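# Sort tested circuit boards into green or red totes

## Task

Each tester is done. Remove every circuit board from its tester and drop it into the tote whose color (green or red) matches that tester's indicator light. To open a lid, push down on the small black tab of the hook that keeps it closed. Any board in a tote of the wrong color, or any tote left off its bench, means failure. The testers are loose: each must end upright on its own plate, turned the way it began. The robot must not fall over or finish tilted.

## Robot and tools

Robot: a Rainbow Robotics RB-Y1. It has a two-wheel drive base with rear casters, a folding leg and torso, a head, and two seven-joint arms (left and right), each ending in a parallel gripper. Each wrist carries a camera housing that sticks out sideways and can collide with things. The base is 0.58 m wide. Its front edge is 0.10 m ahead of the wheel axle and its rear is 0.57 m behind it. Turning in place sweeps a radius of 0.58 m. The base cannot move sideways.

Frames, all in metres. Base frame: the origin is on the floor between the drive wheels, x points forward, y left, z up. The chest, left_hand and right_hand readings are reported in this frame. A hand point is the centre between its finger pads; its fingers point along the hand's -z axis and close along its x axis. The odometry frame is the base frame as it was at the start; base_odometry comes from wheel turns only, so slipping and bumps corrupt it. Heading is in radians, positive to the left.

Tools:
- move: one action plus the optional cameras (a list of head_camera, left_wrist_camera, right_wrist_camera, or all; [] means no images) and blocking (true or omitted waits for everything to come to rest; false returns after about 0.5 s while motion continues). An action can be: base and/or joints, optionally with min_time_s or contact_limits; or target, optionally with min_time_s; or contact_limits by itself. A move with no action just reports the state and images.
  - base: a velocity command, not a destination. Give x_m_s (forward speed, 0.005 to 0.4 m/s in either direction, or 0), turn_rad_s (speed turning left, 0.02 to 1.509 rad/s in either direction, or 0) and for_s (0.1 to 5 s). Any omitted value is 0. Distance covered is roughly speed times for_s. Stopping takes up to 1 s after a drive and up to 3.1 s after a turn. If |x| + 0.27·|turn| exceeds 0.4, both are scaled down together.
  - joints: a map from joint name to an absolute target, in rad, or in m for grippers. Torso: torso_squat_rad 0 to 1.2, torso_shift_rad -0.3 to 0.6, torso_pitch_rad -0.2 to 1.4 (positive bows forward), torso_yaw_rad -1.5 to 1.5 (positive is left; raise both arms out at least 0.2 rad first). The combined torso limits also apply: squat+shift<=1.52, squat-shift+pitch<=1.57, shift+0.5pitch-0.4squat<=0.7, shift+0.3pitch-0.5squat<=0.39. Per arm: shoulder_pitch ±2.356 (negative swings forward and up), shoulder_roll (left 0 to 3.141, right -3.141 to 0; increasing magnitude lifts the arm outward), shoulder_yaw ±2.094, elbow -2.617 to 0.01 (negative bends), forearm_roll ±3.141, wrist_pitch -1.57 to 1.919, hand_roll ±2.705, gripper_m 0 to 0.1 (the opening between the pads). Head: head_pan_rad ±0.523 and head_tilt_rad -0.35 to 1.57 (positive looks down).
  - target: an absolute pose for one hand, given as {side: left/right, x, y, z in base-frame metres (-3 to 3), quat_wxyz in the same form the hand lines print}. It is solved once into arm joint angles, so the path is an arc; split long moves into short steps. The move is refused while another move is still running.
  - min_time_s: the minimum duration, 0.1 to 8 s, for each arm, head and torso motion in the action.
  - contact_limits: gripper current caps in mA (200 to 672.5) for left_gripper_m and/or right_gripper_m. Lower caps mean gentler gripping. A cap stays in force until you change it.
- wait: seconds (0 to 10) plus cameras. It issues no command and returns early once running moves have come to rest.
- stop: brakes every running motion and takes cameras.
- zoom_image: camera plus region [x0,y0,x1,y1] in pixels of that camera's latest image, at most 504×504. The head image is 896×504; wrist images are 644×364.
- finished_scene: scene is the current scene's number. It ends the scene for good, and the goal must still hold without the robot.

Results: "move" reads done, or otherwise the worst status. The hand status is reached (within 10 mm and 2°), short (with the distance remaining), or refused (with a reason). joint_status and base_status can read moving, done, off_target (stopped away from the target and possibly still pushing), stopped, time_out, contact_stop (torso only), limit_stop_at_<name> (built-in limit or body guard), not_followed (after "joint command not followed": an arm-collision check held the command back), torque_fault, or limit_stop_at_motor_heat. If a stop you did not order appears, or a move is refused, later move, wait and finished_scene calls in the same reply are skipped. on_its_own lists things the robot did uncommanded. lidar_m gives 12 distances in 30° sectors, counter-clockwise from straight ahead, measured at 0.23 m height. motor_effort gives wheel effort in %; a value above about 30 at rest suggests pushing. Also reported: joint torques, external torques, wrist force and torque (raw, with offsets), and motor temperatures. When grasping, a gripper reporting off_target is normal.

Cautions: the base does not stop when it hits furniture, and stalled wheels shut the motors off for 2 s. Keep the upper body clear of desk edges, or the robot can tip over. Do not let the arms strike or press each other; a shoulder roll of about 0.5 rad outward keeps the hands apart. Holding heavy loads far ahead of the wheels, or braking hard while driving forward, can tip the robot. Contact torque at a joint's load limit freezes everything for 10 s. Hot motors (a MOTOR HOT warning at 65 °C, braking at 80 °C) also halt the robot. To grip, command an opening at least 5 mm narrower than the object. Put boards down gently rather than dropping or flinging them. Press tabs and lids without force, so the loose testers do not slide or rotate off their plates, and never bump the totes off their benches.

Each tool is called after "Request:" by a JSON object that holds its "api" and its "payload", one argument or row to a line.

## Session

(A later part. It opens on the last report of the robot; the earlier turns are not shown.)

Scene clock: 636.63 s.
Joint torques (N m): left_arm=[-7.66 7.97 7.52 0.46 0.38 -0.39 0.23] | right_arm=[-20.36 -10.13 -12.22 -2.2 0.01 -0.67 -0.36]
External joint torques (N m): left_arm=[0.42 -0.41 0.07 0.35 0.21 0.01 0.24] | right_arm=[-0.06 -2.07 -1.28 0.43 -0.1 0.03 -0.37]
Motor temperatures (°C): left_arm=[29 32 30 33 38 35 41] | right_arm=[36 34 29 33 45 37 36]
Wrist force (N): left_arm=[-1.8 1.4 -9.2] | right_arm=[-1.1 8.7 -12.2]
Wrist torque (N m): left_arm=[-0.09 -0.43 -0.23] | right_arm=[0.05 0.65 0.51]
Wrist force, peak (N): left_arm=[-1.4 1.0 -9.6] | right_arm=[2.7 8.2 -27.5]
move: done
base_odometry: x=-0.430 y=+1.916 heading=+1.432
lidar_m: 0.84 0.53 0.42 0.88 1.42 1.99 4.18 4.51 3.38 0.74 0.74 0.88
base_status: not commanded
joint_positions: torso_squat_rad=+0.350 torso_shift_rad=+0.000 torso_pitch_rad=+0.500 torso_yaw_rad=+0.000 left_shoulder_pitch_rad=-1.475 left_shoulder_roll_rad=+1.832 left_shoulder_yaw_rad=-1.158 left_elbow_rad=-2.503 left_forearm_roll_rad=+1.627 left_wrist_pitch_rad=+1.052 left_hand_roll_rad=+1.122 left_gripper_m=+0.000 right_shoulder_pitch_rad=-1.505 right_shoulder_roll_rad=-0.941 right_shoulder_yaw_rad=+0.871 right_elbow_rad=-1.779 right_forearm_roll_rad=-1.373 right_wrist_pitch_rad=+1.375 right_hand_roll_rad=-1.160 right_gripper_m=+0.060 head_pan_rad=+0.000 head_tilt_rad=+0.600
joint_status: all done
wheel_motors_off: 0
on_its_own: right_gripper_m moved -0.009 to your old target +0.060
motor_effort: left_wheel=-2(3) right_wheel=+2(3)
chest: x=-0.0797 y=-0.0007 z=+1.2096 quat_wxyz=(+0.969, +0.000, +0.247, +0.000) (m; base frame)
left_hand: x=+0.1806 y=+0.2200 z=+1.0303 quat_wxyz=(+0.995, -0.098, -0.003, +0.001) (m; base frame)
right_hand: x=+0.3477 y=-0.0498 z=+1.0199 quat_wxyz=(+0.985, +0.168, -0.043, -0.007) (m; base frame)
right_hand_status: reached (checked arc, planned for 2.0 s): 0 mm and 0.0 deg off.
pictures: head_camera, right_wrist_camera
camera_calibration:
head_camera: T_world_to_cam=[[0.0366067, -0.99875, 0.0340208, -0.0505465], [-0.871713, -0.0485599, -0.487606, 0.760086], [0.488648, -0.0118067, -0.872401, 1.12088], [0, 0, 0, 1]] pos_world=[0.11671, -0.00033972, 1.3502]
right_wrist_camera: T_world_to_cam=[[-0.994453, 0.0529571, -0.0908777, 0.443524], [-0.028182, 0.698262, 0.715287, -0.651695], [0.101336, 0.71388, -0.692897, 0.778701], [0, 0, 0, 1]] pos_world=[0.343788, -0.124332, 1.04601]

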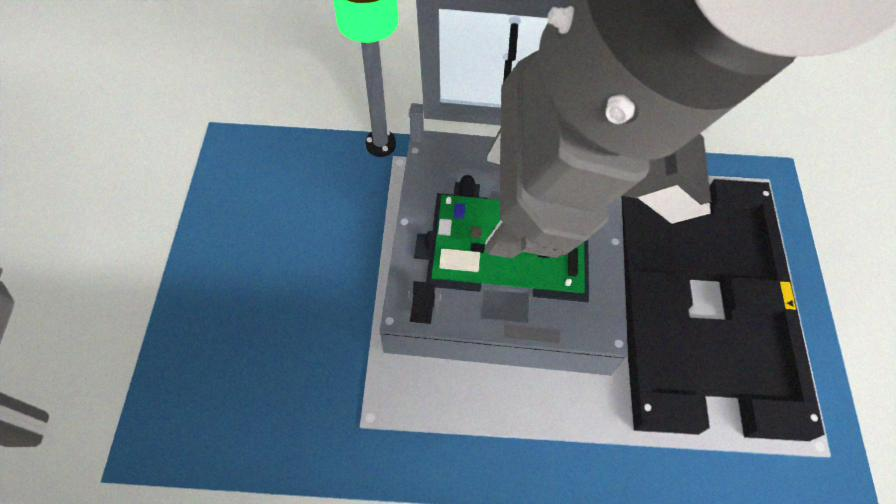

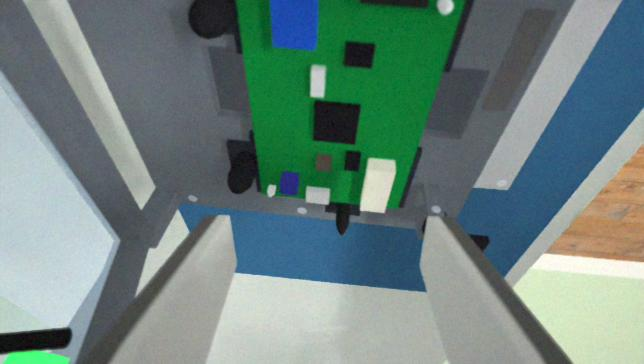

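Request:
{"api": "move", "payload": {
  "target": {"side":"right","x":0.340,"y":-0.050,"z":1.03,"quat_wxyz":[0.99905,0,-0.0436,0]},
  "cameras": []
}}

Request:
{"api": "move", "payload": {
  "joints": {"right_gripper_m":0.095},
  "cameras": []
}}

Request:
{"api": "move", "payload": {
  "target": {"side":"right","x":0.345,"y":-0.050,"z":0.985,"quat_wxyz":[0.99905,0,-0.0436,0]},
  "min_time_s": 1.5,
  "cameras": ["right_wrist_camera","left_wrist_camera"]
}}

Request:
{"api": "zoom_image", "payload": {
  "camera": "left_wrist_camera",
  "region": [380, 200, 644, 364]
}}

Scene clock: 671.23 s.
Joint torques (N m): left_arm=[-7.75 7.91 7.31 0.42 0.39 -0.43 0.27] | right_arm=[-19.53 -6.22 -9.53 -0.83 0.26 -0.39 -0.03]
External joint torques (N m): left_arm=[0.33 -0.46 -0.14 0.31 0.22 -0.03 0.27] | right_arm=[2.28 0.54 1.02 0.96 -0.13 -0.34 -0.03]
Motor temperatures (°C): left_arm=[29 32 30 33 38 35 41] | right_arm=[36 34 29 32 45 36 36]
Wrist force (N): left_arm=[-1.7 1.3 -9.0] | right_arm=[1.5 10.5 -13.1]
Wrist torque (N m): left_arm=[-0.10 -0.40 -0.22] | right_arm=[-0.02 0.80 0.51]
Wrist force, peak (N): left_arm=[-1.6 1.3 -9.3] | right_arm=[0.9 11.1 -13.2]
move: done
base_odometry: x=-0.430 y=+1.916 heading=+1.432
lidar_m: 0.85 0.53 0.43 0.88 1.42 1.98 4.17 4.51 3.38 0.74 0.73 0.88
base_status: not commanded
joint_positions: torso_squat_rad=+0.350 torso_shift_rad=+0.000 torso_pitch_rad=+0.500 torso_yaw_rad=+0.000 left_shoulder_pitch_rad=-1.475 left_shoulder_roll_rad=+1.832 left_shoulder_yaw_rad=-1.158 left_elbow_rad=-2.503 left_forearm_roll_rad=+1.627 left_wrist_pitch_rad=+1.052 left_hand_roll_rad=+1.122 left_gripper_m=+0.000 right_shoulder_pitch_rad=-1.727 right_shoulder_roll_rad=-0.782 right_shoulder_yaw_rad=+1.018 right_elbow_rad=-1.689 right_forearm_roll_rad=-1.309 right_wrist_pitch_rad=+1.681 right_hand_roll_rad=-1.296 right_gripper_m=+0.060 head_pan_rad=+0.000 head_tilt_rad=+0.600
joint_status: all done
wheel_motors_off: 0
motor_effort: left_wheel=-1(3) right_wheel=+1(4)
chest: x=-0.0797 y=-0.0007 z=+1.2096 quat_wxyz=(+0.969, +0.000, +0.247, +0.000) (m; base frame)
left_hand: x=+0.1806 y=+0.2199 z=+1.0303 quat_wxyz=(+0.995, -0.098, -0.003, +0.001) (m; base frame)
right_hand: x=+0.3401 y=-0.0499 z=+1.0303 quat_wxyz=(+0.999, +0.000, -0.044, +0.000) (m; base frame)
right_hand_status: reached (checked arc, planned for 0.5 s): 0 mm and 0.1 deg off.
pictures: none
No camera images: "cameras" was empty.

Scene clock: 672.10 s.
Joint torques (N m): left_arm=[-7.55 8.04 7.65 0.35 0.36 -0.41 0.17] | right_arm=[-19.28 -6.22 -9.46 -0.86 0.29 -0.3 0.05]
External joint torques (N m): left_arm=[0.53 -0.34 0.19 0.24 0.19 -0.01 0.17] | right_arm=[2.52 0.55 1.09 0.94 -0.11 -0.25 0.05]
Motor temperatures (°C): left_arm=[29 32 30 33 38 35 41] | right_arm=[36 34 29 32 45 36 36]
Wrist force (N): left_arm=[-1.6 1.3 -9.2] | right_arm=[1.4 10.4 -13.1]
Wrist torque (N m): left_arm=[-0.09 -0.39 -0.22] | right_arm=[-0.02 0.78 0.51]
Wrist force, peak (N): left_arm=[-1.6 1.1 -9.3] | right_arm=[1.4 11.0 -13.0]
move: done
base_odometry: x=-0.430 y=+1.916 heading=+1.432
lidar_m: 0.84 0.53 0.42 0.89 1.41 1.98 4.18 4.51 3.38 0.74 0.73 0.88
base_status: not commanded
joint_positions: torso_squat_rad=+0.350 torso_shift_rad=+0.000 torso_pitch_rad=+0.500 torso_yaw_rad=+0.000 left_shoulder_pitch_rad=-1.475 left_shoulder_roll_rad=+1.832 left_shoulder_yaw_rad=-1.158 left_elbow_rad=-2.503 left_forearm_roll_rad=+1.627 left_wrist_pitch_rad=+1.052 left_hand_roll_rad=+1.122 left_gripper_m=+0.000 right_shoulder_pitch_rad=-1.727 right_shoulder_roll_rad=-0.782 right_shoulder_yaw_rad=+1.018 right_elbow_rad=-1.689 right_forearm_roll_rad=-1.309 right_wrist_pitch_rad=+1.681 right_hand_roll_rad=-1.296 right_gripper_m=+0.095 head_pan_rad=+0.000 head_tilt_rad=+0.600
joint_status: all done
wheel_motors_off: 0
motor_effort: left_wheel=-2(2) right_wheel=+2(2)
chest: x=-0.0797 y=-0.0007 z=+1.2096 quat_wxyz=(+0.969, +0.000, +0.247, +0.000) (m; base frame)
left_hand: x=+0.1806 y=+0.2199 z=+1.0303 quat_wxyz=(+0.995, -0.098, -0.003, +0.001) (m; base frame)
right_hand: x=+0.3401 y=-0.0499 z=+1.0303 quat_wxyz=(+0.999, +0.000, -0.044, +0.000) (m; base frame)
pictures: none
No camera images: "cameras" was empty.

Scene clock: 673.93 s.
Joint torques (N m): left_arm=[-7.57 8.03 7.39 0.44 0.35 -0.39 0.21] | right_arm=[-18.47 -4.31 -8.98 -1.16 0.43 -0.43 0.34]
External joint torques (N m): left_arm=[0.5 -0.35 -0.06 0.33 0.18 0.01 0.21] | right_arm=[3.37 2.33 1.45 1.2 0.03 -0.38 0.34]
Motor temperatures (°C): left_arm=[29 32 30 33 38 35 41] | right_arm=[36 34 29 32 45 36 36]
Wrist force (N): left_arm=[-1.7 1.2 -8.9] | right_arm=[1.7 10.6 -12.9]
Wrist torque (N m): left_arm=[-0.08 -0.40 -0.21] | right_arm=[-0.05 0.80 0.51]
Wrist force, peak (N): left_arm=[-1.7 1.2 -9.4] | right_arm=[1.8 10.6 -13.4]
move: done
base_odometry: x=-0.430 y=+1.916 heading=+1.432
lidar_m: 0.85 0.53 0.43 0.88 1.42 1.98 4.17 4.51 3.39 0.74 0.74 0.87
base_status: not commanded
joint_positions: torso_squat_rad=+0.350 torso_shift_rad=+0.000 torso_pitch_rad=+0.500 torso_yaw_rad=+0.000 left_shoulder_pitch_rad=-1.475 left_shoulder_roll_rad=+1.832 left_shoulder_yaw_rad=-1.158 left_elbow_rad=-2.503 left_forearm_roll_rad=+1.627 left_wrist_pitch_rad=+1.052 left_hand_roll_rad=+1.122 left_gripper_m=+0.000 right_shoulder_pitch_rad=-1.658 right_shoulder_roll_rad=-0.751 right_shoulder_yaw_rad=+1.070 right_elbow_rad=-1.637 right_forearm_roll_rad=-1.230 right_wrist_pitch_rad=+1.595 right_hand_roll_rad=-1.264 right_gripper_m=+0.095 head_pan_rad=+0.000 head_tilt_rad=+0.600
joint_status: all done
wheel_motors_off: 0
motor_effort: left_wheel=+0(3) right_wheel=+1(3)
chest: x=-0.0797 y=-0.0007 z=+1.2096 quat_wxyz=(+0.969, +0.000, +0.247, +0.000) (m; base frame)
left_hand: x=+0.1806 y=+0.2199 z=+1.0303 quat_wxyz=(+0.995, -0.098, -0.003, +0.001) (m; base frame)
right_hand: x=+0.3451 y=-0.0502 z=+0.9855 quat_wxyz=(+0.999, +0.000, -0.044, +0.000) (m; base frame)
right_hand_status: reached (checked arc, planned for 1.5 s): 1 mm and 0.1 deg off.
pictures: left_wrist_camera, right_wrist_camera
camera_calibration:
left_wrist_camera: T_world_to_cam=[[0.999823, 0.0157745, -0.0102835, -0.174799], [0.0186761, -0.760922, 0.648574, -0.469962], [0.00240596, -0.648651, -0.761082, 0.995386], [0, 0, 0, 1]] pos_world=[0.18115, 0.290811, 1.06058]
right_wrist_camera: T_world_to_cam=[[-0.994233, 0.0206081, -0.105245, 0.450357], [-0.0283729, 0.89585, 0.443449, -0.349033], [0.103423, 0.443878, -0.890099, 0.93548], [0, 0, 0, 1]] pos_world=[0.341107, -0.111839, 1.03485]

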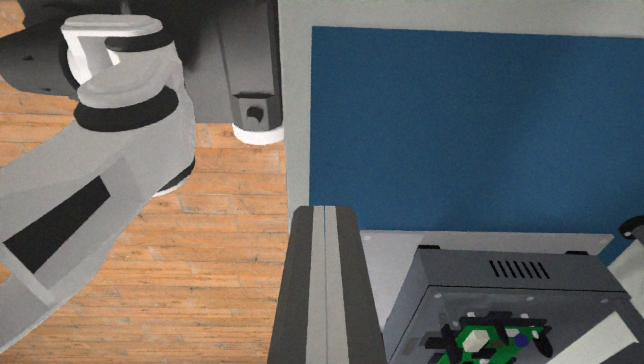

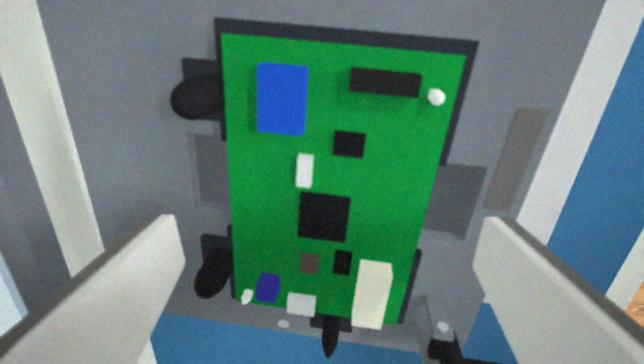

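Scaled by 1.909 from the camera's 644x364 image, which has a finer 920x520 frame.

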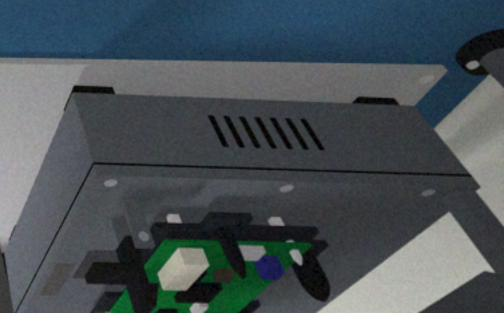

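Request:
{"api": "move", "payload": {
  "target": {"side":"right","x":0.345,"y":-0.0510,"z":0.960,"quat_wxyz":[0.9987,-0.0011,-0.0436,-0.0262]},
  "min_time_s": 1.5,
  "cameras": ["right_wrist_camera"]
}}

Scene clock: 692.10 s.
Joint torques (N m): left_arm=[-7.55 7.9 7.41 0.31 0.41 -0.38 0.25] | right_arm=[-18.43 -3.93 -8.88 -1.46 0.39 -0.39 -0.26]
External joint torques (N m): left_arm=[0.52 -0.47 -0.05 0.2 0.24 0.02 0.25] | right_arm=[3.32 2.57 1.4 1.21 -0.01 -0.35 -0.26]
Motor temperatures (°C): left_arm=[29 32 30 33 38 35 41] | right_arm=[36 34 29 32 45 36 36]
Wrist force (N): left_arm=[-1.4 1.3 -9.0] | right_arm=[1.6 10.8 -13.1]
Wrist torque (N m): left_arm=[-0.10 -0.37 -0.23] | right_arm=[-0.05 0.79 0.50]
Wrist force, peak (N): left_arm=[-1.9 1.5 -9.3] | right_arm=[1.6 10.8 -13.4]
move: done
base_odometry: x=-0.430 y=+1.916 heading=+1.432
lidar_m: 0.85 0.54 0.43 0.89 1.42 1.99 4.17 4.51 3.37 0.74 0.73 0.88
base_status: not commanded
joint_positions: torso_squat_rad=+0.350 torso_shift_rad=+0.000 torso_pitch_rad=+0.500 torso_yaw_rad=+0.000 left_shoulder_pitch_rad=-1.475 left_shoulder_roll_rad=+1.832 left_shoulder_yaw_rad=-1.158 left_elbow_rad=-2.503 left_forearm_roll_rad=+1.627 left_wrist_pitch_rad=+1.052 left_hand_roll_rad=+1.122 left_gripper_m=+0.000 right_shoulder_pitch_rad=-1.619 right_shoulder_roll_rad=-0.730 right_shoulder_yaw_rad=+1.097 right_elbow_rad=-1.608 right_forearm_roll_rad=-1.185 right_wrist_pitch_rad=+1.553 right_hand_roll_rad=-1.304 right_gripper_m=+0.095 head_pan_rad=+0.000 head_tilt_rad=+0.600
joint_status: all done
wheel_motors_off: 0
motor_effort: left_wheel=-1(2) right_wheel=+2(3)
chest: x=-0.0797 y=-0.0007 z=+1.2096 quat_wxyz=(+0.969, +0.000, +0.247, +0.000) (m; base frame)
left_hand: x=+0.1806 y=+0.2199 z=+1.0303 quat_wxyz=(+0.995, -0.098, -0.003, +0.001) (m; base frame)
right_hand: x=+0.3453 y=-0.0511 z=+0.9604 quat_wxyz=(+0.999, -0.001, -0.044, -0.026) (m; base frame)
right_hand_status: reached (checked arc, planned for 1.5 s): 1 mm and 0.1 deg off.
pictures: right_wrist_camera
camera_calibration:
right_wrist_camera: T_world_to_cam=[[-0.99183, 0.0725508, -0.104923, 0.449412], [0.0186152, 0.896029, 0.443606, -0.353492], [0.126198, 0.438028, -0.890059, 0.905341], [0, 0, 0, 1]] pos_world=[0.338068, -0.112432, 1.00977]

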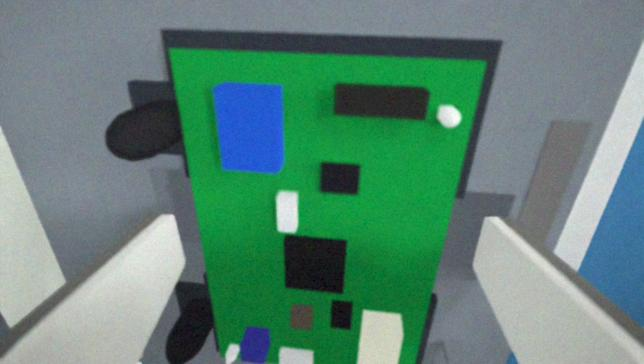

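Request:
{"api": "move", "payload": {
  "target": {"side":"right","x":0.346,"y":-0.0470,"z":0.960,"quat_wxyz":[0.9987,-0.0011,-0.0436,-0.0262]},
  "min_time_s": 0.8,
  "cameras": []
}}

Request:
{"api": "move", "payload": {
  "joints": {"right_gripper_m":0.05},
  "cameras": ["right_wrist_camera"]
}}

Request:
{"api": "move", "payload": {
  "target": {"side":"right","x":0.346,"y":-0.0470,"z":0.968,"quat_wxyz":[0.9933,0.1078,-0.0434,-0.0299]},
  "min_time_s": 1.5,
  "cameras": ["right_wrist_camera","head_camera"]
}}

Scene clock: 702.30 s.
Joint torques (N m): left_arm=[-7.58 8.03 7.54 0.48 0.38 -0.47 0.24] | right_arm=[-21.5 -3.58 -8.61 -1.61 0.53 0.21 0.25]
External joint torques (N m): left_arm=[0.49 -0.35 0.08 0.37 0.21 -0.07 0.24] | right_arm=[0.37 2.84 1.64 1.08 0.13 0.26 0.25]
Motor temperatures (°C): left_arm=[29 32 30 33 38 35 41] | right_arm=[36 34 29 32 45 36 36]
Wrist force (N): left_arm=[-1.6 1.1 -9.1] | right_arm=[1.5 10.5 -13.2]
Wrist torque (N m): left_arm=[-0.09 -0.40 -0.21] | right_arm=[-0.02 0.79 0.51]
Wrist force, peak (N): left_arm=[-1.6 1.0 -9.5] | right_arm=[1.6 11.0 -13.4]
move: done
base_odometry: x=-0.430 y=+1.916 heading=+1.432
lidar_m: 0.85 0.52 0.43 0.89 1.43 1.99 4.17 4.51 3.38 0.75 0.73 0.88
base_status: not commanded
joint_positions: torso_squat_rad=+0.350 torso_shift_rad=+0.000 torso_pitch_rad=+0.500 torso_yaw_rad=+0.000 left_shoulder_pitch_rad=-1.475 left_shoulder_roll_rad=+1.832 left_shoulder_yaw_rad=-1.158 left_elbow_rad=-2.503 left_forearm_roll_rad=+1.627 left_wrist_pitch_rad=+1.052 left_hand_roll_rad=+1.122 left_gripper_m=+0.000 right_shoulder_pitch_rad=-1.625 right_shoulder_roll_rad=-0.716 right_shoulder_yaw_rad=+1.098 right_elbow_rad=-1.593 right_forearm_roll_rad=-1.184 right_wrist_pitch_rad=+1.553 right_hand_roll_rad=-1.304 right_gripper_m=+0.095 head_pan_rad=+0.000 head_tilt_rad=+0.600
joint_status: all done
wheel_motors_off: 0
motor_effort: left_wheel=-2(3) right_wheel=+1(2)
chest: x=-0.0797 y=-0.0007 z=+1.2096 quat_wxyz=(+0.969, +0.000, +0.247, +0.000) (m; base frame)
left_hand: x=+0.1806 y=+0.2199 z=+1.0303 quat_wxyz=(+0.995, -0.098, -0.003, +0.001) (m; base frame)
right_hand: x=+0.3461 y=-0.0472 z=+0.9602 quat_wxyz=(+0.999, -0.001, -0.044, -0.026) (m; base frame)
right_hand_status: reached (checked arc, planned for 0.8 s): 0 mm and 0.0 deg off.
pictures: none
No camera images: "cameras" was empty.

Scene clock: 703.30 s.
Joint torques (N m): left_arm=[-7.33 7.96 7.57 0.32 0.35 -0.37 0.23] | right_arm=[-18.71 -3.53 -8.58 -3.44 -1.91 0.51 0.24]
External joint torques (N m): left_arm=[0.74 -0.42 0.11 0.22 0.18 0.03 0.23] | right_arm=[3.16 2.9 1.68 -0.76 -2.31 0.56 0.24]
Motor temperatures (°C): left_arm=[29 32 30 33 38 35 41] | right_arm=[36 34 29 32 45 36 36]
Wrist force (N): left_arm=[-1.7 1.1 -9.1] | right_arm=[9.8 10.6 -12.5]
Wrist torque (N m): left_arm=[-0.08 -0.42 -0.22] | right_arm=[-0.03 0.55 0.37]
Wrist force, peak (N): left_arm=[-1.6 1.1 -9.3] | right_arm=[15.6 11.7 -15.9]
move: off_target
base_odometry: x=-0.430 y=+1.916 heading=+1.432
lidar_m: 0.85 0.53 0.43 0.89 1.42 1.98 4.18 4.51 3.38 0.74 0.73 0.88
base_status: not commanded
joint_positions: torso_squat_rad=+0.350 torso_shift_rad=+0.000 torso_pitch_rad=+0.500 torso_yaw_rad=+0.000 left_shoulder_pitch_rad=-1.475 left_shoulder_roll_rad=+1.832 left_shoulder_yaw_rad=-1.158 left_elbow_rad=-2.503 left_forearm_roll_rad=+1.627 left_wrist_pitch_rad=+1.052 left_hand_roll_rad=+1.122 left_gripper_m=+0.000 right_shoulder_pitch_rad=-1.625 right_shoulder_roll_rad=-0.716 right_shoulder_yaw_rad=+1.098 right_elbow_rad=-1.593 right_forearm_roll_rad=-1.184 right_wrist_pitch_rad=+1.553 right_hand_roll_rad=-1.304 right_gripper_m=+0.070 head_pan_rad=+0.000 head_tilt_rad=+0.600
joint_status: right_gripper_m off_target (ended at +0.070, target +0.050)
wheel_motors_off: 0
motor_effort: left_wheel=-2(3) right_wheel=+1(2)
chest: x=-0.0797 y=-0.0007 z=+1.2096 quat_wxyz=(+0.969, +0.000, +0.247, +0.000) (m; base frame)
left_hand: x=+0.1807 y=+0.2199 z=+1.0303 quat_wxyz=(+0.995, -0.098, -0.003, +0.001) (m; base frame)
right_hand: x=+0.3465 y=-0.0472 z=+0.9604 quat_wxyz=(+0.999, -0.001, -0.044, -0.027) (m; base frame)
pictures: right_wrist_camera
camera_calibration:
right_wrist_camera: T_world_to_cam=[[-0.991727, 0.0731708, -0.105466, 0.450879], [0.0189289, 0.896005, 0.44364, -0.357123], [0.12696, 0.437974, -0.889978, 0.903075], [0, 0, 0, 1]] pos_world=[0.339254, -0.108531, 1.0097]

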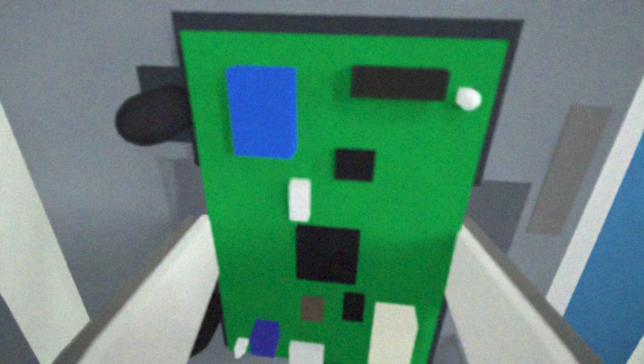

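Scene clock: 705.13 s.
Joint torques (N m): left_arm=[-7.43 8.16 7.54 0.27 0.39 -0.38 0.21] | right_arm=[-19.99 -4.45 -13.85 -4.44 -0.52 -3.29 0.06]
External joint torques (N m): left_arm=[0.65 -0.22 0.08 0.16 0.21 0.02 0.21] | right_arm=[0.74 2.84 -3.19 -1.38 -0.77 -2.82 0.05]
Motor temperatures (°C): left_arm=[29 32 30 33 38 35 41] | right_arm=[36 34 29 32 45 36 36]
Wrist force (N): left_arm=[-1.4 1.4 -9.2] | right_arm=[1.0 -0.7 -12.2]
Wrist torque (N m): left_arm=[-0.10 -0.38 -0.22] | right_arm=[-0.19 0.79 0.83]
Wrist force, peak (N): left_arm=[-1.6 1.0 -9.4] | right_arm=[-4.1 16.8 -17.8]
move: done
base_odometry: x=-0.430 y=+1.916 heading=+1.432
lidar_m: 0.85 0.53 0.43 0.89 1.41 1.98 4.17 4.51 3.38 0.74 0.74 0.88
base_status: not commanded
joint_positions: torso_squat_rad=+0.350 torso_shift_rad=+0.000 torso_pitch_rad=+0.500 torso_yaw_rad=+0.000 left_shoulder_pitch_rad=-1.475 left_shoulder_roll_rad=+1.832 left_shoulder_yaw_rad=-1.158 left_elbow_rad=-2.503 left_forearm_roll_rad=+1.627 left_wrist_pitch_rad=+1.052 left_hand_roll_rad=+1.122 left_gripper_m=+0.000 right_shoulder_pitch_rad=-1.511 right_shoulder_roll_rad=-0.846 right_shoulder_yaw_rad=+0.997 right_elbow_rad=-1.709 right_forearm_roll_rad=-1.238 right_wrist_pitch_rad=+1.385 right_hand_roll_rad=-1.250 right_gripper_m=+0.070 head_pan_rad=+0.000 head_tilt_rad=+0.600
joint_status: all done
wheel_motors_off: 0
motor_effort: left_wheel=-1(2) right_wheel=+1(3)
chest: x=-0.0798 y=-0.0008 z=+1.2096 quat_wxyz=(+0.969, +0.000, +0.247, +0.000) (m; base frame)
left_hand: x=+0.1806 y=+0.2198 z=+1.0303 quat_wxyz=(+0.995, -0.097, -0.003, +0.001) (m; base frame)
right_hand: x=+0.3460 y=-0.0479 z=+0.9680 quat_wxyz=(+0.993, +0.106, -0.044, -0.031) (m; base frame)
right_hand_status: reached (checked arc, planned for 1.5 s): 1 mm and 0.2 deg off.
pictures: head_camera, right_wrist_camera
camera_calibration:
head_camera: T_world_to_cam=[[0.0364506, -0.998758, 0.0339678, -0.0505786], [-0.871686, -0.0483986, -0.487669, 0.760144], [0.488707, -0.0118334, -0.872368, 1.12087], [0, 0, 0, 1]] pos_world=[0.116676, -0.000462183, 1.35022]
right_wrist_camera: T_world_to_cam=[[-0.991316, 0.0935096, -0.092459, 0.439453], [0.0154139, 0.78088, 0.624491, -0.53922], [0.130595, 0.617642, -0.77554, 0.806819], [0, 0, 0, 1]] pos_world=[0.338581, -0.118353, 1.00309]

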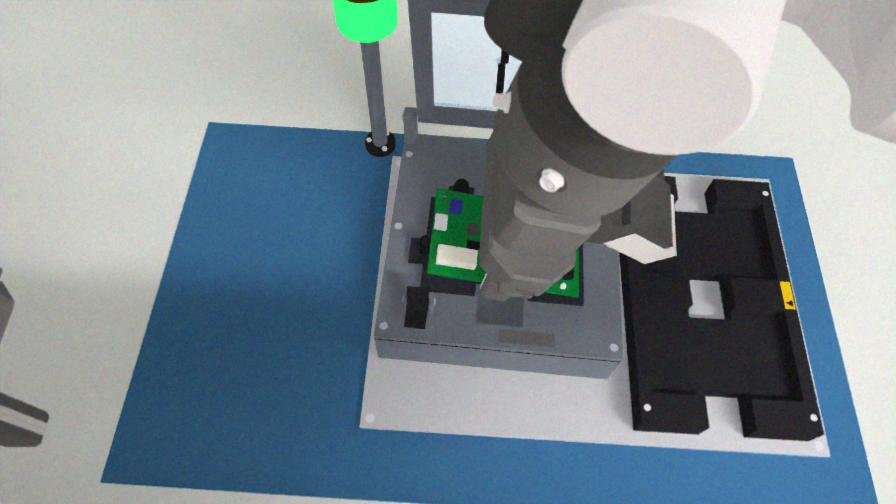

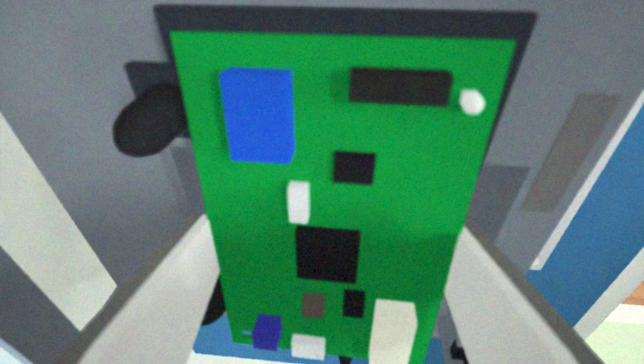

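Request:
{"api": "move", "payload": {
  "target": {"side":"right","x":0.346,"y":-0.0470,"z":0.985,"quat_wxyz":[0.9933,0.1078,-0.0434,-0.0299]},
  "min_time_s": 1.5,
  "cameras": ["right_wrist_camera","head_camera"]
}}

Scene clock: 713.57 s.
Joint torques (N m): left_arm=[-7.54 7.97 7.45 0.3 0.34 -0.33 0.17] | right_arm=[-25.11 -8.34 -15.34 -4.72 -1.32 -0.74 -0.47]
External joint torques (N m): left_arm=[0.53 -0.41 0 0.19 0.16 0.06 0.17] | right_arm=[-4.3 -1.01 -4.6 -1.86 -1.57 -0.27 -0.47]
Motor temperatures (°C): left_arm=[29 32 30 33 38 35 41] | right_arm=[36 34 29 32 45 36 36]
Wrist force (N): left_arm=[-1.7 1.3 -9.2] | right_arm=[2.9 5.5 -27.0]
Wrist torque (N m): left_arm=[-0.09 -0.40 -0.22] | right_arm=[0.14 0.32 0.69]
Wrist force, peak (N): left_arm=[-1.6 1.3 -9.4] | right_arm=[3.4 5.7 -27.6]
move: done
base_odometry: x=-0.430 y=+1.916 heading=+1.432
lidar_m: 0.84 0.53 0.43 0.89 1.42 1.99 4.18 4.51 3.38 0.74 0.73 0.88
base_status: not commanded
joint_positions: torso_squat_rad=+0.350 torso_shift_rad=+0.000 torso_pitch_rad=+0.500 torso_yaw_rad=+0.000 left_shoulder_pitch_rad=-1.475 left_shoulder_roll_rad=+1.832 left_shoulder_yaw_rad=-1.158 left_elbow_rad=-2.503 left_forearm_roll_rad=+1.627 left_wrist_pitch_rad=+1.052 left_hand_roll_rad=+1.122 left_gripper_m=+0.000 right_shoulder_pitch_rad=-1.535 right_shoulder_roll_rad=-0.857 right_shoulder_yaw_rad=+0.979 right_elbow_rad=-1.725 right_forearm_roll_rad=-1.266 right_wrist_pitch_rad=+1.413 right_hand_roll_rad=-1.257 right_gripper_m=+0.070 head_pan_rad=+0.000 head_tilt_rad=+0.600
joint_status: all done
wheel_motors_off: 0
motor_effort: left_wheel=-2(3) right_wheel=+2(2)
chest: x=-0.0796 y=-0.0008 z=+1.2096 quat_wxyz=(+0.969, +0.001, +0.247, +0.000) (m; base frame)
left_hand: x=+0.1807 y=+0.2199 z=+1.0302 quat_wxyz=(+0.995, -0.097, -0.002, +0.001) (m; base frame)
right_hand: x=+0.3458 y=-0.0472 z=+0.9833 quat_wxyz=(+0.993, +0.107, -0.043, -0.030) (m; base frame)
right_hand_status: reached (checked arc, planned for 1.5 s): 2 mm and 0.1 deg off.
pictures: head_camera, right_wrist_camera
camera_calibration:
head_camera: T_world_to_cam=[[0.0365072, -0.998757, 0.0339308, -0.0505349], [-0.871853, -0.0484259, -0.487369, 0.759914], [0.488406, -0.0117902, -0.872537, 1.12091], [0, 0, 0, 1]] pos_world=[0.116918, -0.000456731, 1.35011]
right_wrist_camera: T_world_to_cam=[[-0.991697, 0.0913779, -0.0904784, 0.438709], [0.0147665, 0.779868, 0.62577, -0.550401], [0.127743, 0.619239, -0.774742, 0.818527], [0, 0, 0, 1]] pos_world=[0.338633, -0.117712, 1.01827]

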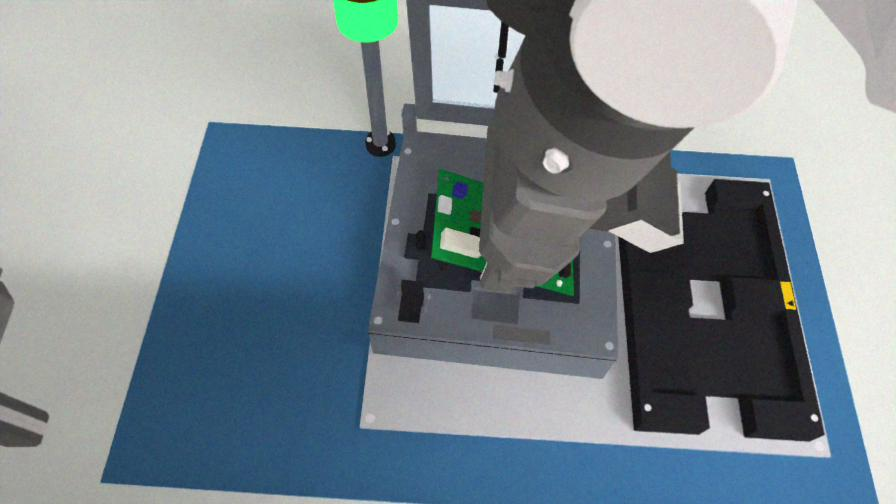

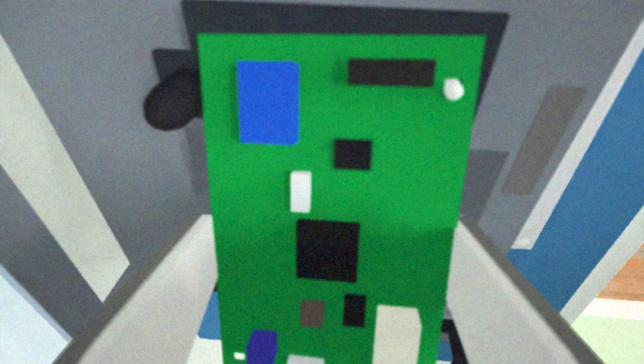

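Request:
{"api": "move", "payload": {
  "target": {"side":"right","x":0.346,"y":-0.0470,"z":0.988,"quat_wxyz":[0.9972,-0.0533,-0.0449,-0.0239]},
  "min_time_s": 1.5,
  "cameras": ["right_wrist_camera","head_camera"]
}}

Scene clock: 723.90 s.
Joint torques (N m): left_arm=[-7.71 8.22 7.53 0.34 0.33 -0.4 0.24] | right_arm=[-26.2 -6.6 -11.31 -1.03 1.08 1.5 -0.23]
External joint torques (N m): left_arm=[0.36 -0.16 0.07 0.23 0.16 0 0.24] | right_arm=[-3.78 -0.28 -1.16 1.09 0.63 1.34 -0.24]
Motor temperatures (°C): left_arm=[29 32 30 33 38 35 41] | right_arm=[37 34 29 32 45 36 36]
Wrist force (N): left_arm=[-1.5 1.0 -9.0] | right_arm=[-1.1 15.6 -25.5]
Wrist torque (N m): left_arm=[-0.05 -0.37 -0.22] | right_arm=[0.21 0.67 0.45]
Wrist force, peak (N): left_arm=[-1.6 1.4 -9.5] | right_arm=[1.9 14.6 -28.3]
move: done
base_odometry: x=-0.430 y=+1.916 heading=+1.432
lidar_m: 0.85 0.52 0.43 0.88 1.43 1.98 4.17 4.51 3.37 0.73 0.74 0.88
base_status: not commanded
joint_positions: torso_squat_rad=+0.350 torso_shift_rad=+0.000 torso_pitch_rad=+0.500 torso_yaw_rad=+0.000 left_shoulder_pitch_rad=-1.475 left_shoulder_roll_rad=+1.832 left_shoulder_yaw_rad=-1.158 left_elbow_rad=-2.503 left_forearm_roll_rad=+1.627 left_wrist_pitch_rad=+1.052 left_hand_roll_rad=+1.122 left_gripper_m=+0.000 right_shoulder_pitch_rad=-1.723 right_shoulder_roll_rad=-0.673 right_shoulder_yaw_rad=+1.119 right_elbow_rad=-1.559 right_forearm_roll_rad=-1.219 right_wrist_pitch_rad=+1.681 right_hand_roll_rad=-1.331 right_gripper_m=+0.070 head_pan_rad=+0.000 head_tilt_rad=+0.600
joint_status: all done
wheel_motors_off: 0
motor_effort: left_wheel=-1(3) right_wheel=+0(2)
chest: x=-0.0796 y=-0.0007 z=+1.2096 quat_wxyz=(+0.969, +0.000, +0.247, +0.000) (m; base frame)
left_hand: x=+0.1807 y=+0.2199 z=+1.0302 quat_wxyz=(+0.995, -0.097, -0.002, +0.001) (m; base frame)
right_hand: x=+0.3456 y=-0.0470 z=+0.9875 quat_wxyz=(+0.997, -0.053, -0.044, -0.024) (m; base frame)
right_hand_status: reached (checked arc, planned for 1.5 s): 1 mm and 0.1 deg off.
pictures: head_camera, right_wrist_camera
camera_calibration:
head_camera: T_world_to_cam=[[0.0365862, -0.998753, 0.0339633, -0.0505157], [-0.87187, -0.0485101, -0.487329, 0.759885], [0.488369, -0.011782, -0.872557, 1.12092], [0, 0, 0, 1]] pos_world=[0.116946, -0.000383814, 1.3501]
right_wrist_camera: T_world_to_cam=[[-0.992082, 0.0609343, -0.109824, 0.456645], [0.0191169, 0.937497, 0.347467, -0.27245], [0.124132, 0.342616, -0.931239, 0.964453], [0, 0, 0, 1]] pos_world=[0.338518, -0.102841, 1.04295]

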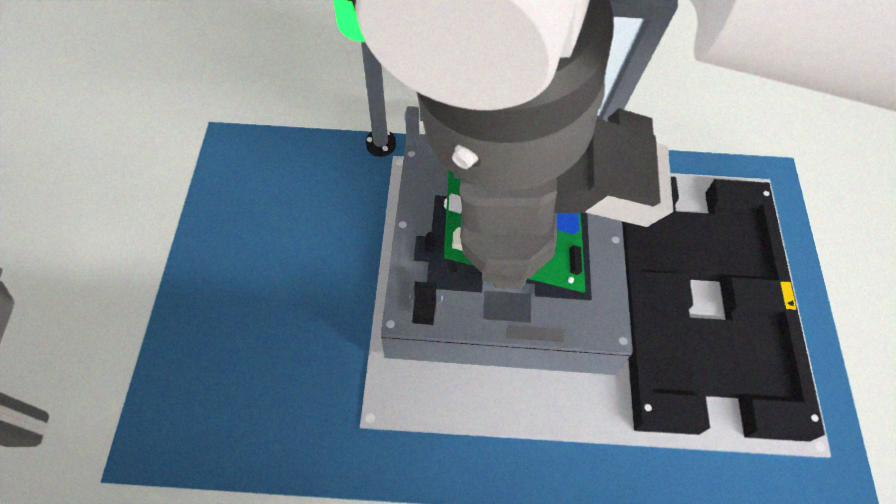

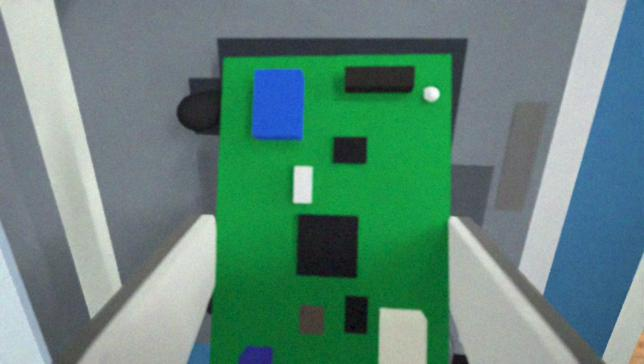

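Request:
{"api": "move", "payload": {
  "target": {"side":"right","x":0.346,"y":-0.0470,"z":1.003,"quat_wxyz":[0.9899,-0.1314,-0.0467,-0.0203]},
  "min_time_s": 1.5,
  "cameras": ["right_wrist_camera","head_camera"]
}}

Scene clock: 732.40 s.
Joint torques (N m): left_arm=[-7.41 7.99 7.46 0.29 0.34 -0.38 0.24] | right_arm=[-28.26 -5.03 -11.8 -1.35 0.06 2.26 -0.36]
External joint torques (N m): left_arm=[0.67 -0.39 0.01 0.19 0.16 0.01 0.24] | right_arm=[-5.26 1.16 -2.1 0.3 -0.47 1.79 -0.36]
Motor temperatures (°C): left_arm=[29 32 30 33 38 35 41] | right_arm=[37 34 29 32 45 36 36]
Wrist force (N): left_arm=[-1.4 1.1 -8.9] | right_arm=[2.3 17.4 -29.9]
Wrist torque (N m): left_arm=[-0.08 -0.34 -0.22] | right_arm=[0.15 0.64 0.47]
Wrist force, peak (N): left_arm=[-1.6 1.0 -9.4] | right_arm=[2.8 17.6 -30.7]
move: done
base_odometry: x=-0.430 y=+1.916 heading=+1.432
lidar_m: 0.84 0.53 0.43 0.89 1.42 1.98 4.18 4.51 3.38 0.73 0.74 0.88
base_status: not commanded
joint_positions: torso_squat_rad=+0.350 torso_shift_rad=+0.000 torso_pitch_rad=+0.500 torso_yaw_rad=+0.000 left_shoulder_pitch_rad=-1.475 left_shoulder_roll_rad=+1.832 left_shoulder_yaw_rad=-1.158 left_elbow_rad=-2.503 left_forearm_roll_rad=+1.627 left_wrist_pitch_rad=+1.052 left_hand_roll_rad=+1.122 left_gripper_m=+0.000 right_shoulder_pitch_rad=-1.814 right_shoulder_roll_rad=-0.579 right_shoulder_yaw_rad=+1.172 right_elbow_rad=-1.456 right_forearm_roll_rad=-1.221 right_wrist_pitch_rad=+1.813 right_hand_roll_rad=-1.337 right_gripper_m=+0.070 head_pan_rad=+0.000 head_tilt_rad=+0.600
joint_status: all done
wheel_motors_off: 0
motor_effort: left_wheel=-1(3) right_wheel=+1(3)
chest: x=-0.0795 y=-0.0007 z=+1.2096 quat_wxyz=(+0.969, +0.000, +0.248, +0.000) (m; base frame)
left_hand: x=+0.1808 y=+0.2199 z=+1.0301 quat_wxyz=(+0.995, -0.097, -0.002, +0.001) (m; base frame)
right_hand: x=+0.3457 y=-0.0474 z=+1.0023 quat_wxyz=(+0.990, -0.131, -0.046, -0.020) (m; base frame)
right_hand_status: reached (checked arc, planned for 1.5 s): 1 mm and 0.1 deg off.
pictures: head_camera, right_wrist_camera
camera_calibration:
head_camera: T_world_to_cam=[[0.0365912, -0.998753, 0.0339589, -0.0505114], [-0.871924, -0.0485111, -0.487232, 0.759806], [0.488272, -0.0117812, -0.872612, 1.12094], [0, 0, 0, 1]] pos_world=[0.117019, -0.000383351, 1.35006]
right_wrist_camera: T_world_to_cam=[[-0.992003, 0.0433994, -0.118516, 0.466254], [0.0194026, 0.980298, 0.19657, -0.124094], [0.124712, 0.192699, -0.973301, 1.01325], [0, 0, 0, 1]] pos_world=[0.338568, -0.0938376, 1.06585]

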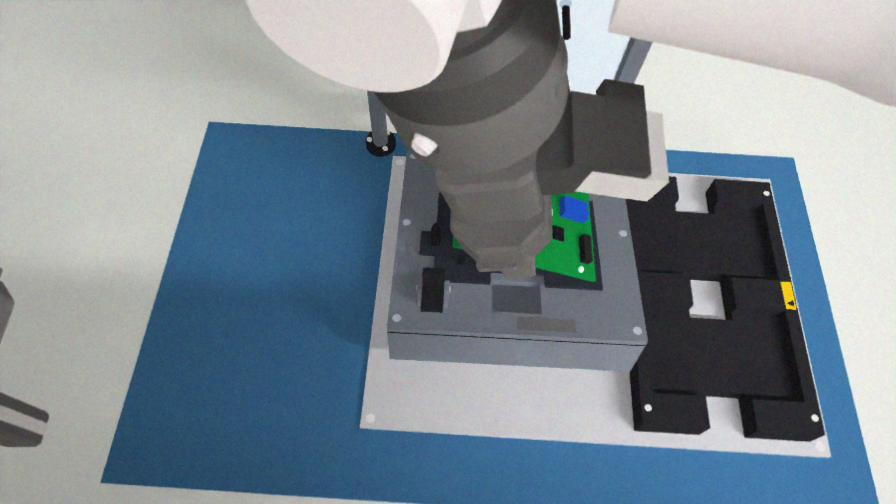

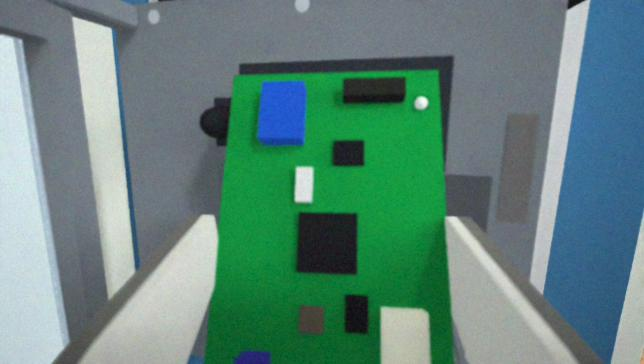

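Request:
{"api": "move", "payload": {
  "target": {"side":"right","x":0.346,"y":-0.0470,"z":0.972,"quat_wxyz":[0.9899,-0.1314,-0.0467,-0.0203]},
  "min_time_s": 1.5,
  "cameras": ["right_wrist_camera","head_camera"]
}}

Scene clock: 752.73 s.
Joint torques (N m): left_arm=[-7.32 8.01 7.54 0.35 0.44 -0.37 0.2] | right_arm=[-16.02 -8.99 -4.27 1.5 1.79 2.65 0.75]
External joint torques (N m): left_arm=[0.76 -0.36 0.08 0.24 0.27 0.03 0.2] | right_arm=[6.91 -3.06 5.27 3.39 1.25 2.19 0.75]
Motor temperatures (°C): left_arm=[29 32 30 33 38 35 41] | right_arm=[37 34 29 32 45 36 36]
Wrist force (N): left_arm=[-1.4 1.1 -9.1] | right_arm=[0.5 23.3 -4.2]
Wrist torque (N m): left_arm=[-0.08 -0.37 -0.21] | right_arm=[0.02 1.17 0.12]
Wrist force, peak (N): left_arm=[-1.8 1.4 -9.4] | right_arm=[2.4 17.9 -30.4]
move: done
base_odometry: x=-0.430 y=+1.916 heading=+1.432
lidar_m: 0.84 0.53 0.43 0.89 1.42 1.99 4.17 4.51 3.39 0.74 0.73 0.87
base_status: not commanded
joint_positions: torso_squat_rad=+0.350 torso_shift_rad=+0.000 torso_pitch_rad=+0.500 torso_yaw_rad=+0.000 left_shoulder_pitch_rad=-1.475 left_shoulder_roll_rad=+1.832 left_shoulder_yaw_rad=-1.158 left_elbow_rad=-2.503 left_forearm_roll_rad=+1.627 left_wrist_pitch_rad=+1.052 left_hand_roll_rad=+1.122 left_gripper_m=+0.000 right_shoulder_pitch_rad=-1.771 right_shoulder_roll_rad=-0.553 right_shoulder_yaw_rad=+1.207 right_elbow_rad=-1.423 right_forearm_roll_rad=-1.176 right_wrist_pitch_rad=+1.755 right_hand_roll_rad=-1.330 right_gripper_m=+0.070 head_pan_rad=+0.000 head_tilt_rad=+0.600
joint_status: all done
wheel_motors_off: 0
motor_effort: left_wheel=+0(2) right_wheel=+2(3)
chest: x=-0.0797 y=-0.0006 z=+1.2096 quat_wxyz=(+0.969, +0.000, +0.247, +0.000) (m; base frame)
left_hand: x=+0.1806 y=+0.2201 z=+1.0303 quat_wxyz=(+0.995, -0.098, -0.003, +0.001) (m; base frame)
right_hand: x=+0.3459 y=-0.0457 z=+0.9731 quat_wxyz=(+0.990, -0.130, -0.048, -0.020) (m; base frame)
right_hand_status: reached (checked arc, planned for 1.5 s): 2 mm and 0.2 deg off.
pictures: head_camera, right_wrist_camera
camera_calibration:
head_camera: T_world_to_cam=[[0.0367347, -0.998743, 0.0340992, -0.05054], [-0.871689, -0.0487103, -0.487632, 0.760136], [0.48868, -0.0118109, -0.872383, 1.12087], [0, 0, 0, 1]] pos_world=[0.116715, -0.000211589, 1.35021]
right_wrist_camera: T_world_to_cam=[[-0.99178, 0.0416401, -0.12099, 0.465177], [0.0168736, 0.979871, 0.198918, -0.121388], [0.126837, 0.195242, -0.972519, 0.983104], [0, 0, 0, 1]] pos_world=[0.338707, -0.0923683, 1.03651]

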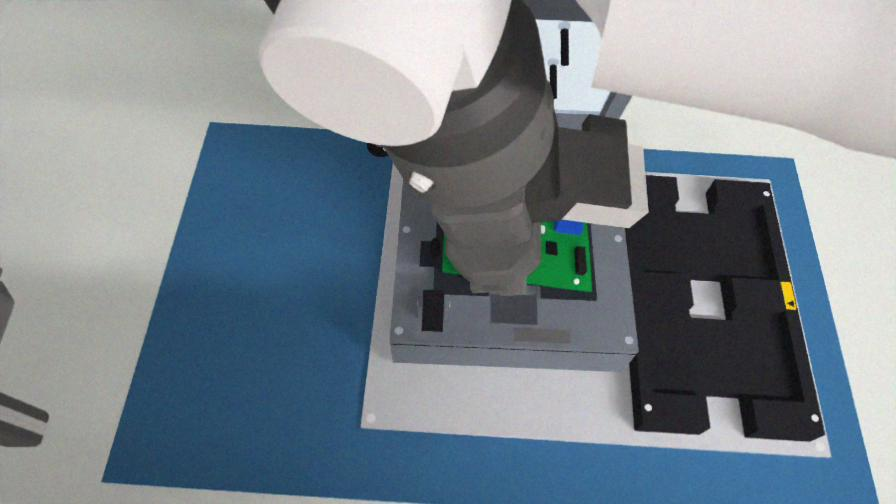

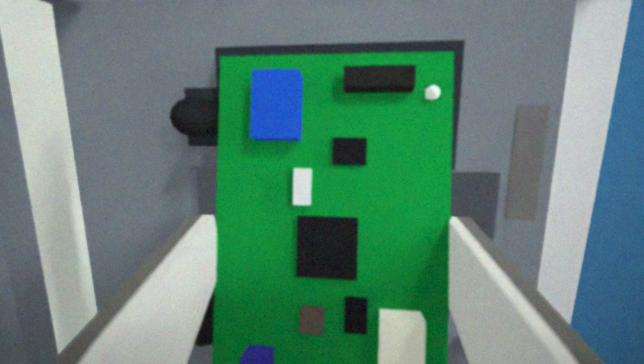

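Request:
{"api": "move", "payload": {
  "target": {"side":"right","x":0.346,"y":-0.0470,"z":0.984,"quat_wxyz":[0.9644,-0.2595,-0.0489,-0.0140]},
  "min_time_s": 1.5,
  "cameras": ["right_wrist_camera","head_camera"]
}}

Scene clock: 758.50 s.
Joint torques (N m): left_arm=[-7.58 7.94 7.54 0.28 0.31 -0.32 0.25] | right_arm=[-25.23 -5.25 -7.39 -0.1 1.03 2.84 0.79]
External joint torques (N m): left_arm=[0.5 -0.44 0.09 0.18 0.14 0.07 0.26] | right_arm=[-1.77 0.55 0.82 1 0.35 1.92 0.78]
Motor temperatures (°C): left_arm=[29 32 30 33 38 35 41] | right_arm=[37 34 29 32 45 37 36]
Wrist force (N): left_arm=[-1.9 1.3 -9.3] | right_arm=[-0.8 20.2 -20.3]
Wrist torque (N m): left_arm=[-0.10 -0.43 -0.23] | right_arm=[0.09 0.46 0.06]
Wrist force, peak (N): left_arm=[-1.9 1.1 -9.4] | right_arm=[-0.7 20.5 -20.3]
move: done
base_odometry: x=-0.430 y=+1.916 heading=+1.432
lidar_m: 0.85 0.53 0.43 0.88 1.42 1.99 4.18 4.51 3.38 0.73 0.73 0.88
base_status: not commanded
joint_positions: torso_squat_rad=+0.350 torso_shift_rad=+0.000 torso_pitch_rad=+0.500 torso_yaw_rad=+0.000 left_shoulder_pitch_rad=-1.475 left_shoulder_roll_rad=+1.832 left_shoulder_yaw_rad=-1.158 left_elbow_rad=-2.503 left_forearm_roll_rad=+1.627 left_wrist_pitch_rad=+1.052 left_hand_roll_rad=+1.122 left_gripper_m=+0.000 right_shoulder_pitch_rad=-1.873 right_shoulder_roll_rad=-0.370 right_shoulder_yaw_rad=+1.313 right_elbow_rad=-1.188 right_forearm_roll_rad=-1.158 right_wrist_pitch_rad=+1.915 right_hand_roll_rad=-1.292 right_gripper_m=+0.069 head_pan_rad=+0.000 head_tilt_rad=+0.600
joint_status: all done
wheel_motors_off: 0
motor_effort: left_wheel=-1(2) right_wheel=+0(3)
chest: x=-0.0797 y=-0.0007 z=+1.2096 quat_wxyz=(+0.969, +0.000, +0.247, +0.000) (m; base frame)
left_hand: x=+0.1806 y=+0.2200 z=+1.0302 quat_wxyz=(+0.995, -0.098, -0.003, +0.001) (m; base frame)
right_hand: x=+0.3454 y=-0.0473 z=+0.9841 quat_wxyz=(+0.965, -0.257, -0.051, -0.014) (m; base frame)
right_hand_status: reached (checked arc, planned for 1.5 s): 1 mm and 0.3 deg off.
pictures: head_camera, right_wrist_camera
camera_calibration:
head_camera: T_world_to_cam=[[0.0366774, -0.998747, 0.0340582, -0.0505364], [-0.871751, -0.0486388, -0.487529, 0.760042], [0.488574, -0.011809, -0.872442, 1.12089], [0, 0, 0, 1]] pos_world=[0.116784, -0.000268964, 1.35017]
right_wrist_camera: T_world_to_cam=[[-0.991516, 0.0102079, -0.12958, 0.472938], [0.0179879, 0.998095, -0.0590128, 0.132232], [0.128731, -0.0608431, -0.989811, 0.998385], [0, 0, 0, 1]] pos_world=[0.338025, -0.076063, 1.0573]

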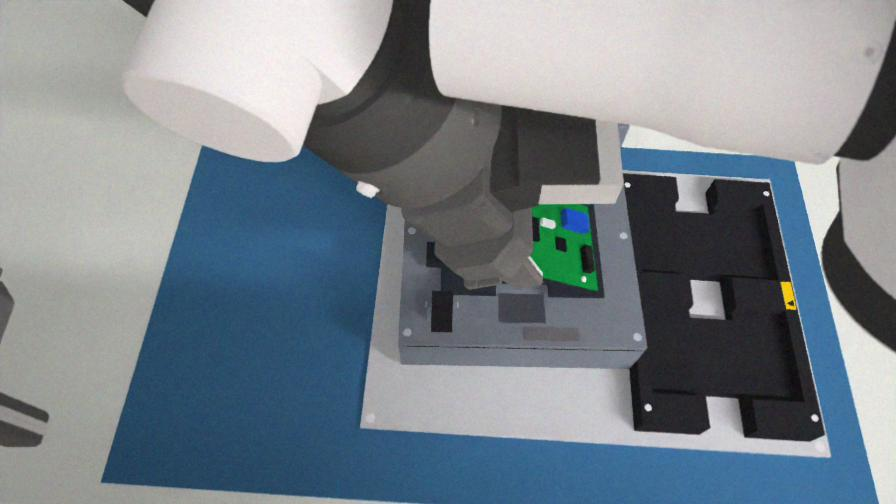

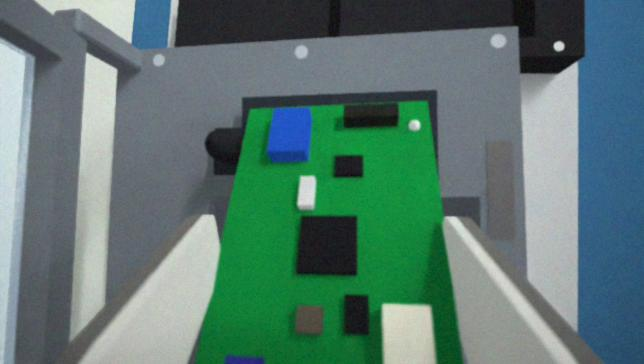

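Request:
{"api": "move", "payload": {
  "target": {"side":"right","x":0.346,"y":-0.0470,"z":0.966,"quat_wxyz":[0.9972,-0.0533,-0.0449,-0.0239]},
  "min_time_s": 1.5,
  "cameras": ["right_wrist_camera","head_camera"]
}}

Scene clock: 789.63 s.
Joint torques (N m): left_arm=[-7.49 8.06 7.34 0.31 0.38 -0.38 0.27] | right_arm=[-20.06 -2.15 -12.69 -3.8 -1.05 -2.5 -0.46]
External joint torques (N m): left_arm=[0.59 -0.32 -0.11 0.2 0.21 0.01 0.27] | right_arm=[2.31 4.06 -2.65 -1.52 -1.51 -2.67 -0.46]
Motor temperatures (°C): left_arm=[29 32 30 33 38 35 41] | right_arm=[37 34 29 32 45 37 36]
Wrist force (N): left_arm=[-1.7 1.4 -9.0] | right_arm=[3.3 1.5 -13.1]
Wrist torque (N m): left_arm=[-0.10 -0.41 -0.21] | right_arm=[-0.39 0.33 0.78]
Wrist force, peak (N): left_arm=[-1.6 1.3 -9.5] | right_arm=[-0.3 20.5 -20.5]
move: done
base_odometry: x=-0.430 y=+1.916 heading=+1.432
lidar_m: 0.84 0.53 0.42 0.89 1.43 1.98 4.17 4.51 3.39 0.74 0.73 0.86
base_status: not commanded
joint_positions: torso_squat_rad=+0.350 torso_shift_rad=+0.000 torso_pitch_rad=+0.500 torso_yaw_rad=+0.000 left_shoulder_pitch_rad=-1.475 left_shoulder_roll_rad=+1.832 left_shoulder_yaw_rad=-1.158 left_elbow_rad=-2.503 left_forearm_roll_rad=+1.627 left_wrist_pitch_rad=+1.052 left_hand_roll_rad=+1.122 left_gripper_m=+0.000 right_shoulder_pitch_rad=-1.695 right_shoulder_roll_rad=-0.659 right_shoulder_yaw_rad=+1.150 right_elbow_rad=-1.534 right_forearm_roll_rad=-1.188 right_wrist_pitch_rad=+1.637 right_hand_roll_rad=-1.325 right_gripper_m=+0.069 head_pan_rad=+0.000 head_tilt_rad=+0.600
joint_status: all done
wheel_motors_off: 0
motor_effort: left_wheel=-2(2) right_wheel=+0(2)
chest: x=-0.0798 y=-0.0008 z=+1.2096 quat_wxyz=(+0.969, +0.001, +0.247, +0.000) (m; base frame)
left_hand: x=+0.1806 y=+0.2198 z=+1.0303 quat_wxyz=(+0.995, -0.097, -0.003, +0.001) (m; base frame)
right_hand: x=+0.3462 y=-0.0480 z=+0.9663 quat_wxyz=(+0.997, -0.055, -0.045, -0.025) (m; base frame)
right_hand_status: reached (checked arc, planned for 1.5 s): 1 mm and 0.2 deg off.
pictures: head_camera, right_wrist_camera
camera_calibration:
head_camera: T_world_to_cam=[[0.0364277, -0.998761, 0.0339179, -0.0505581], [-0.871693, -0.0483541, -0.487661, 0.760126], [0.488696, -0.0118016, -0.872374, 1.12087], [0, 0, 0, 1]] pos_world=[0.116672, -0.000512096, 1.35022]
right_wrist_camera: T_world_to_cam=[[-0.991832, 0.062205, -0.111354, 0.456405], [0.0201163, 0.938378, 0.345025, -0.26216], [0.125954, 0.339967, -0.931965, 0.944988], [0, 0, 0, 1]] pos_world=[0.338926, -0.10365, 1.02197]

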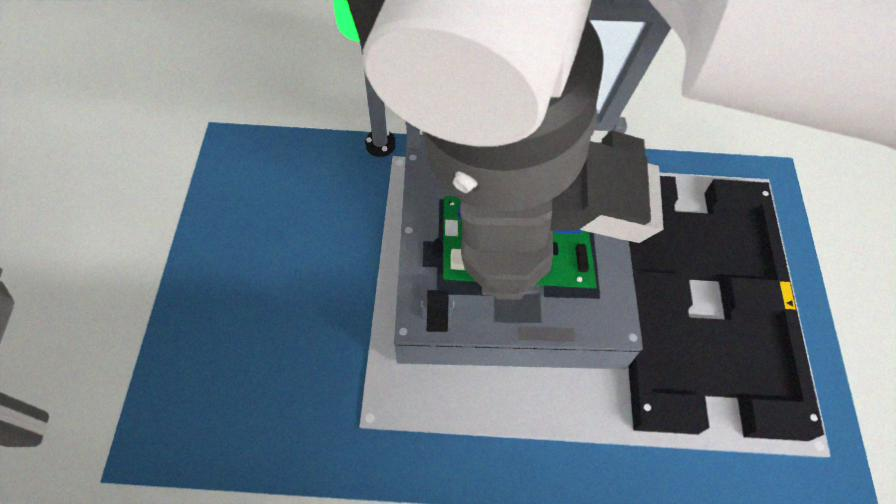

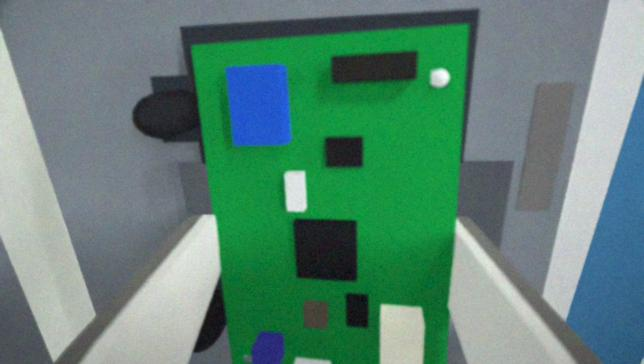

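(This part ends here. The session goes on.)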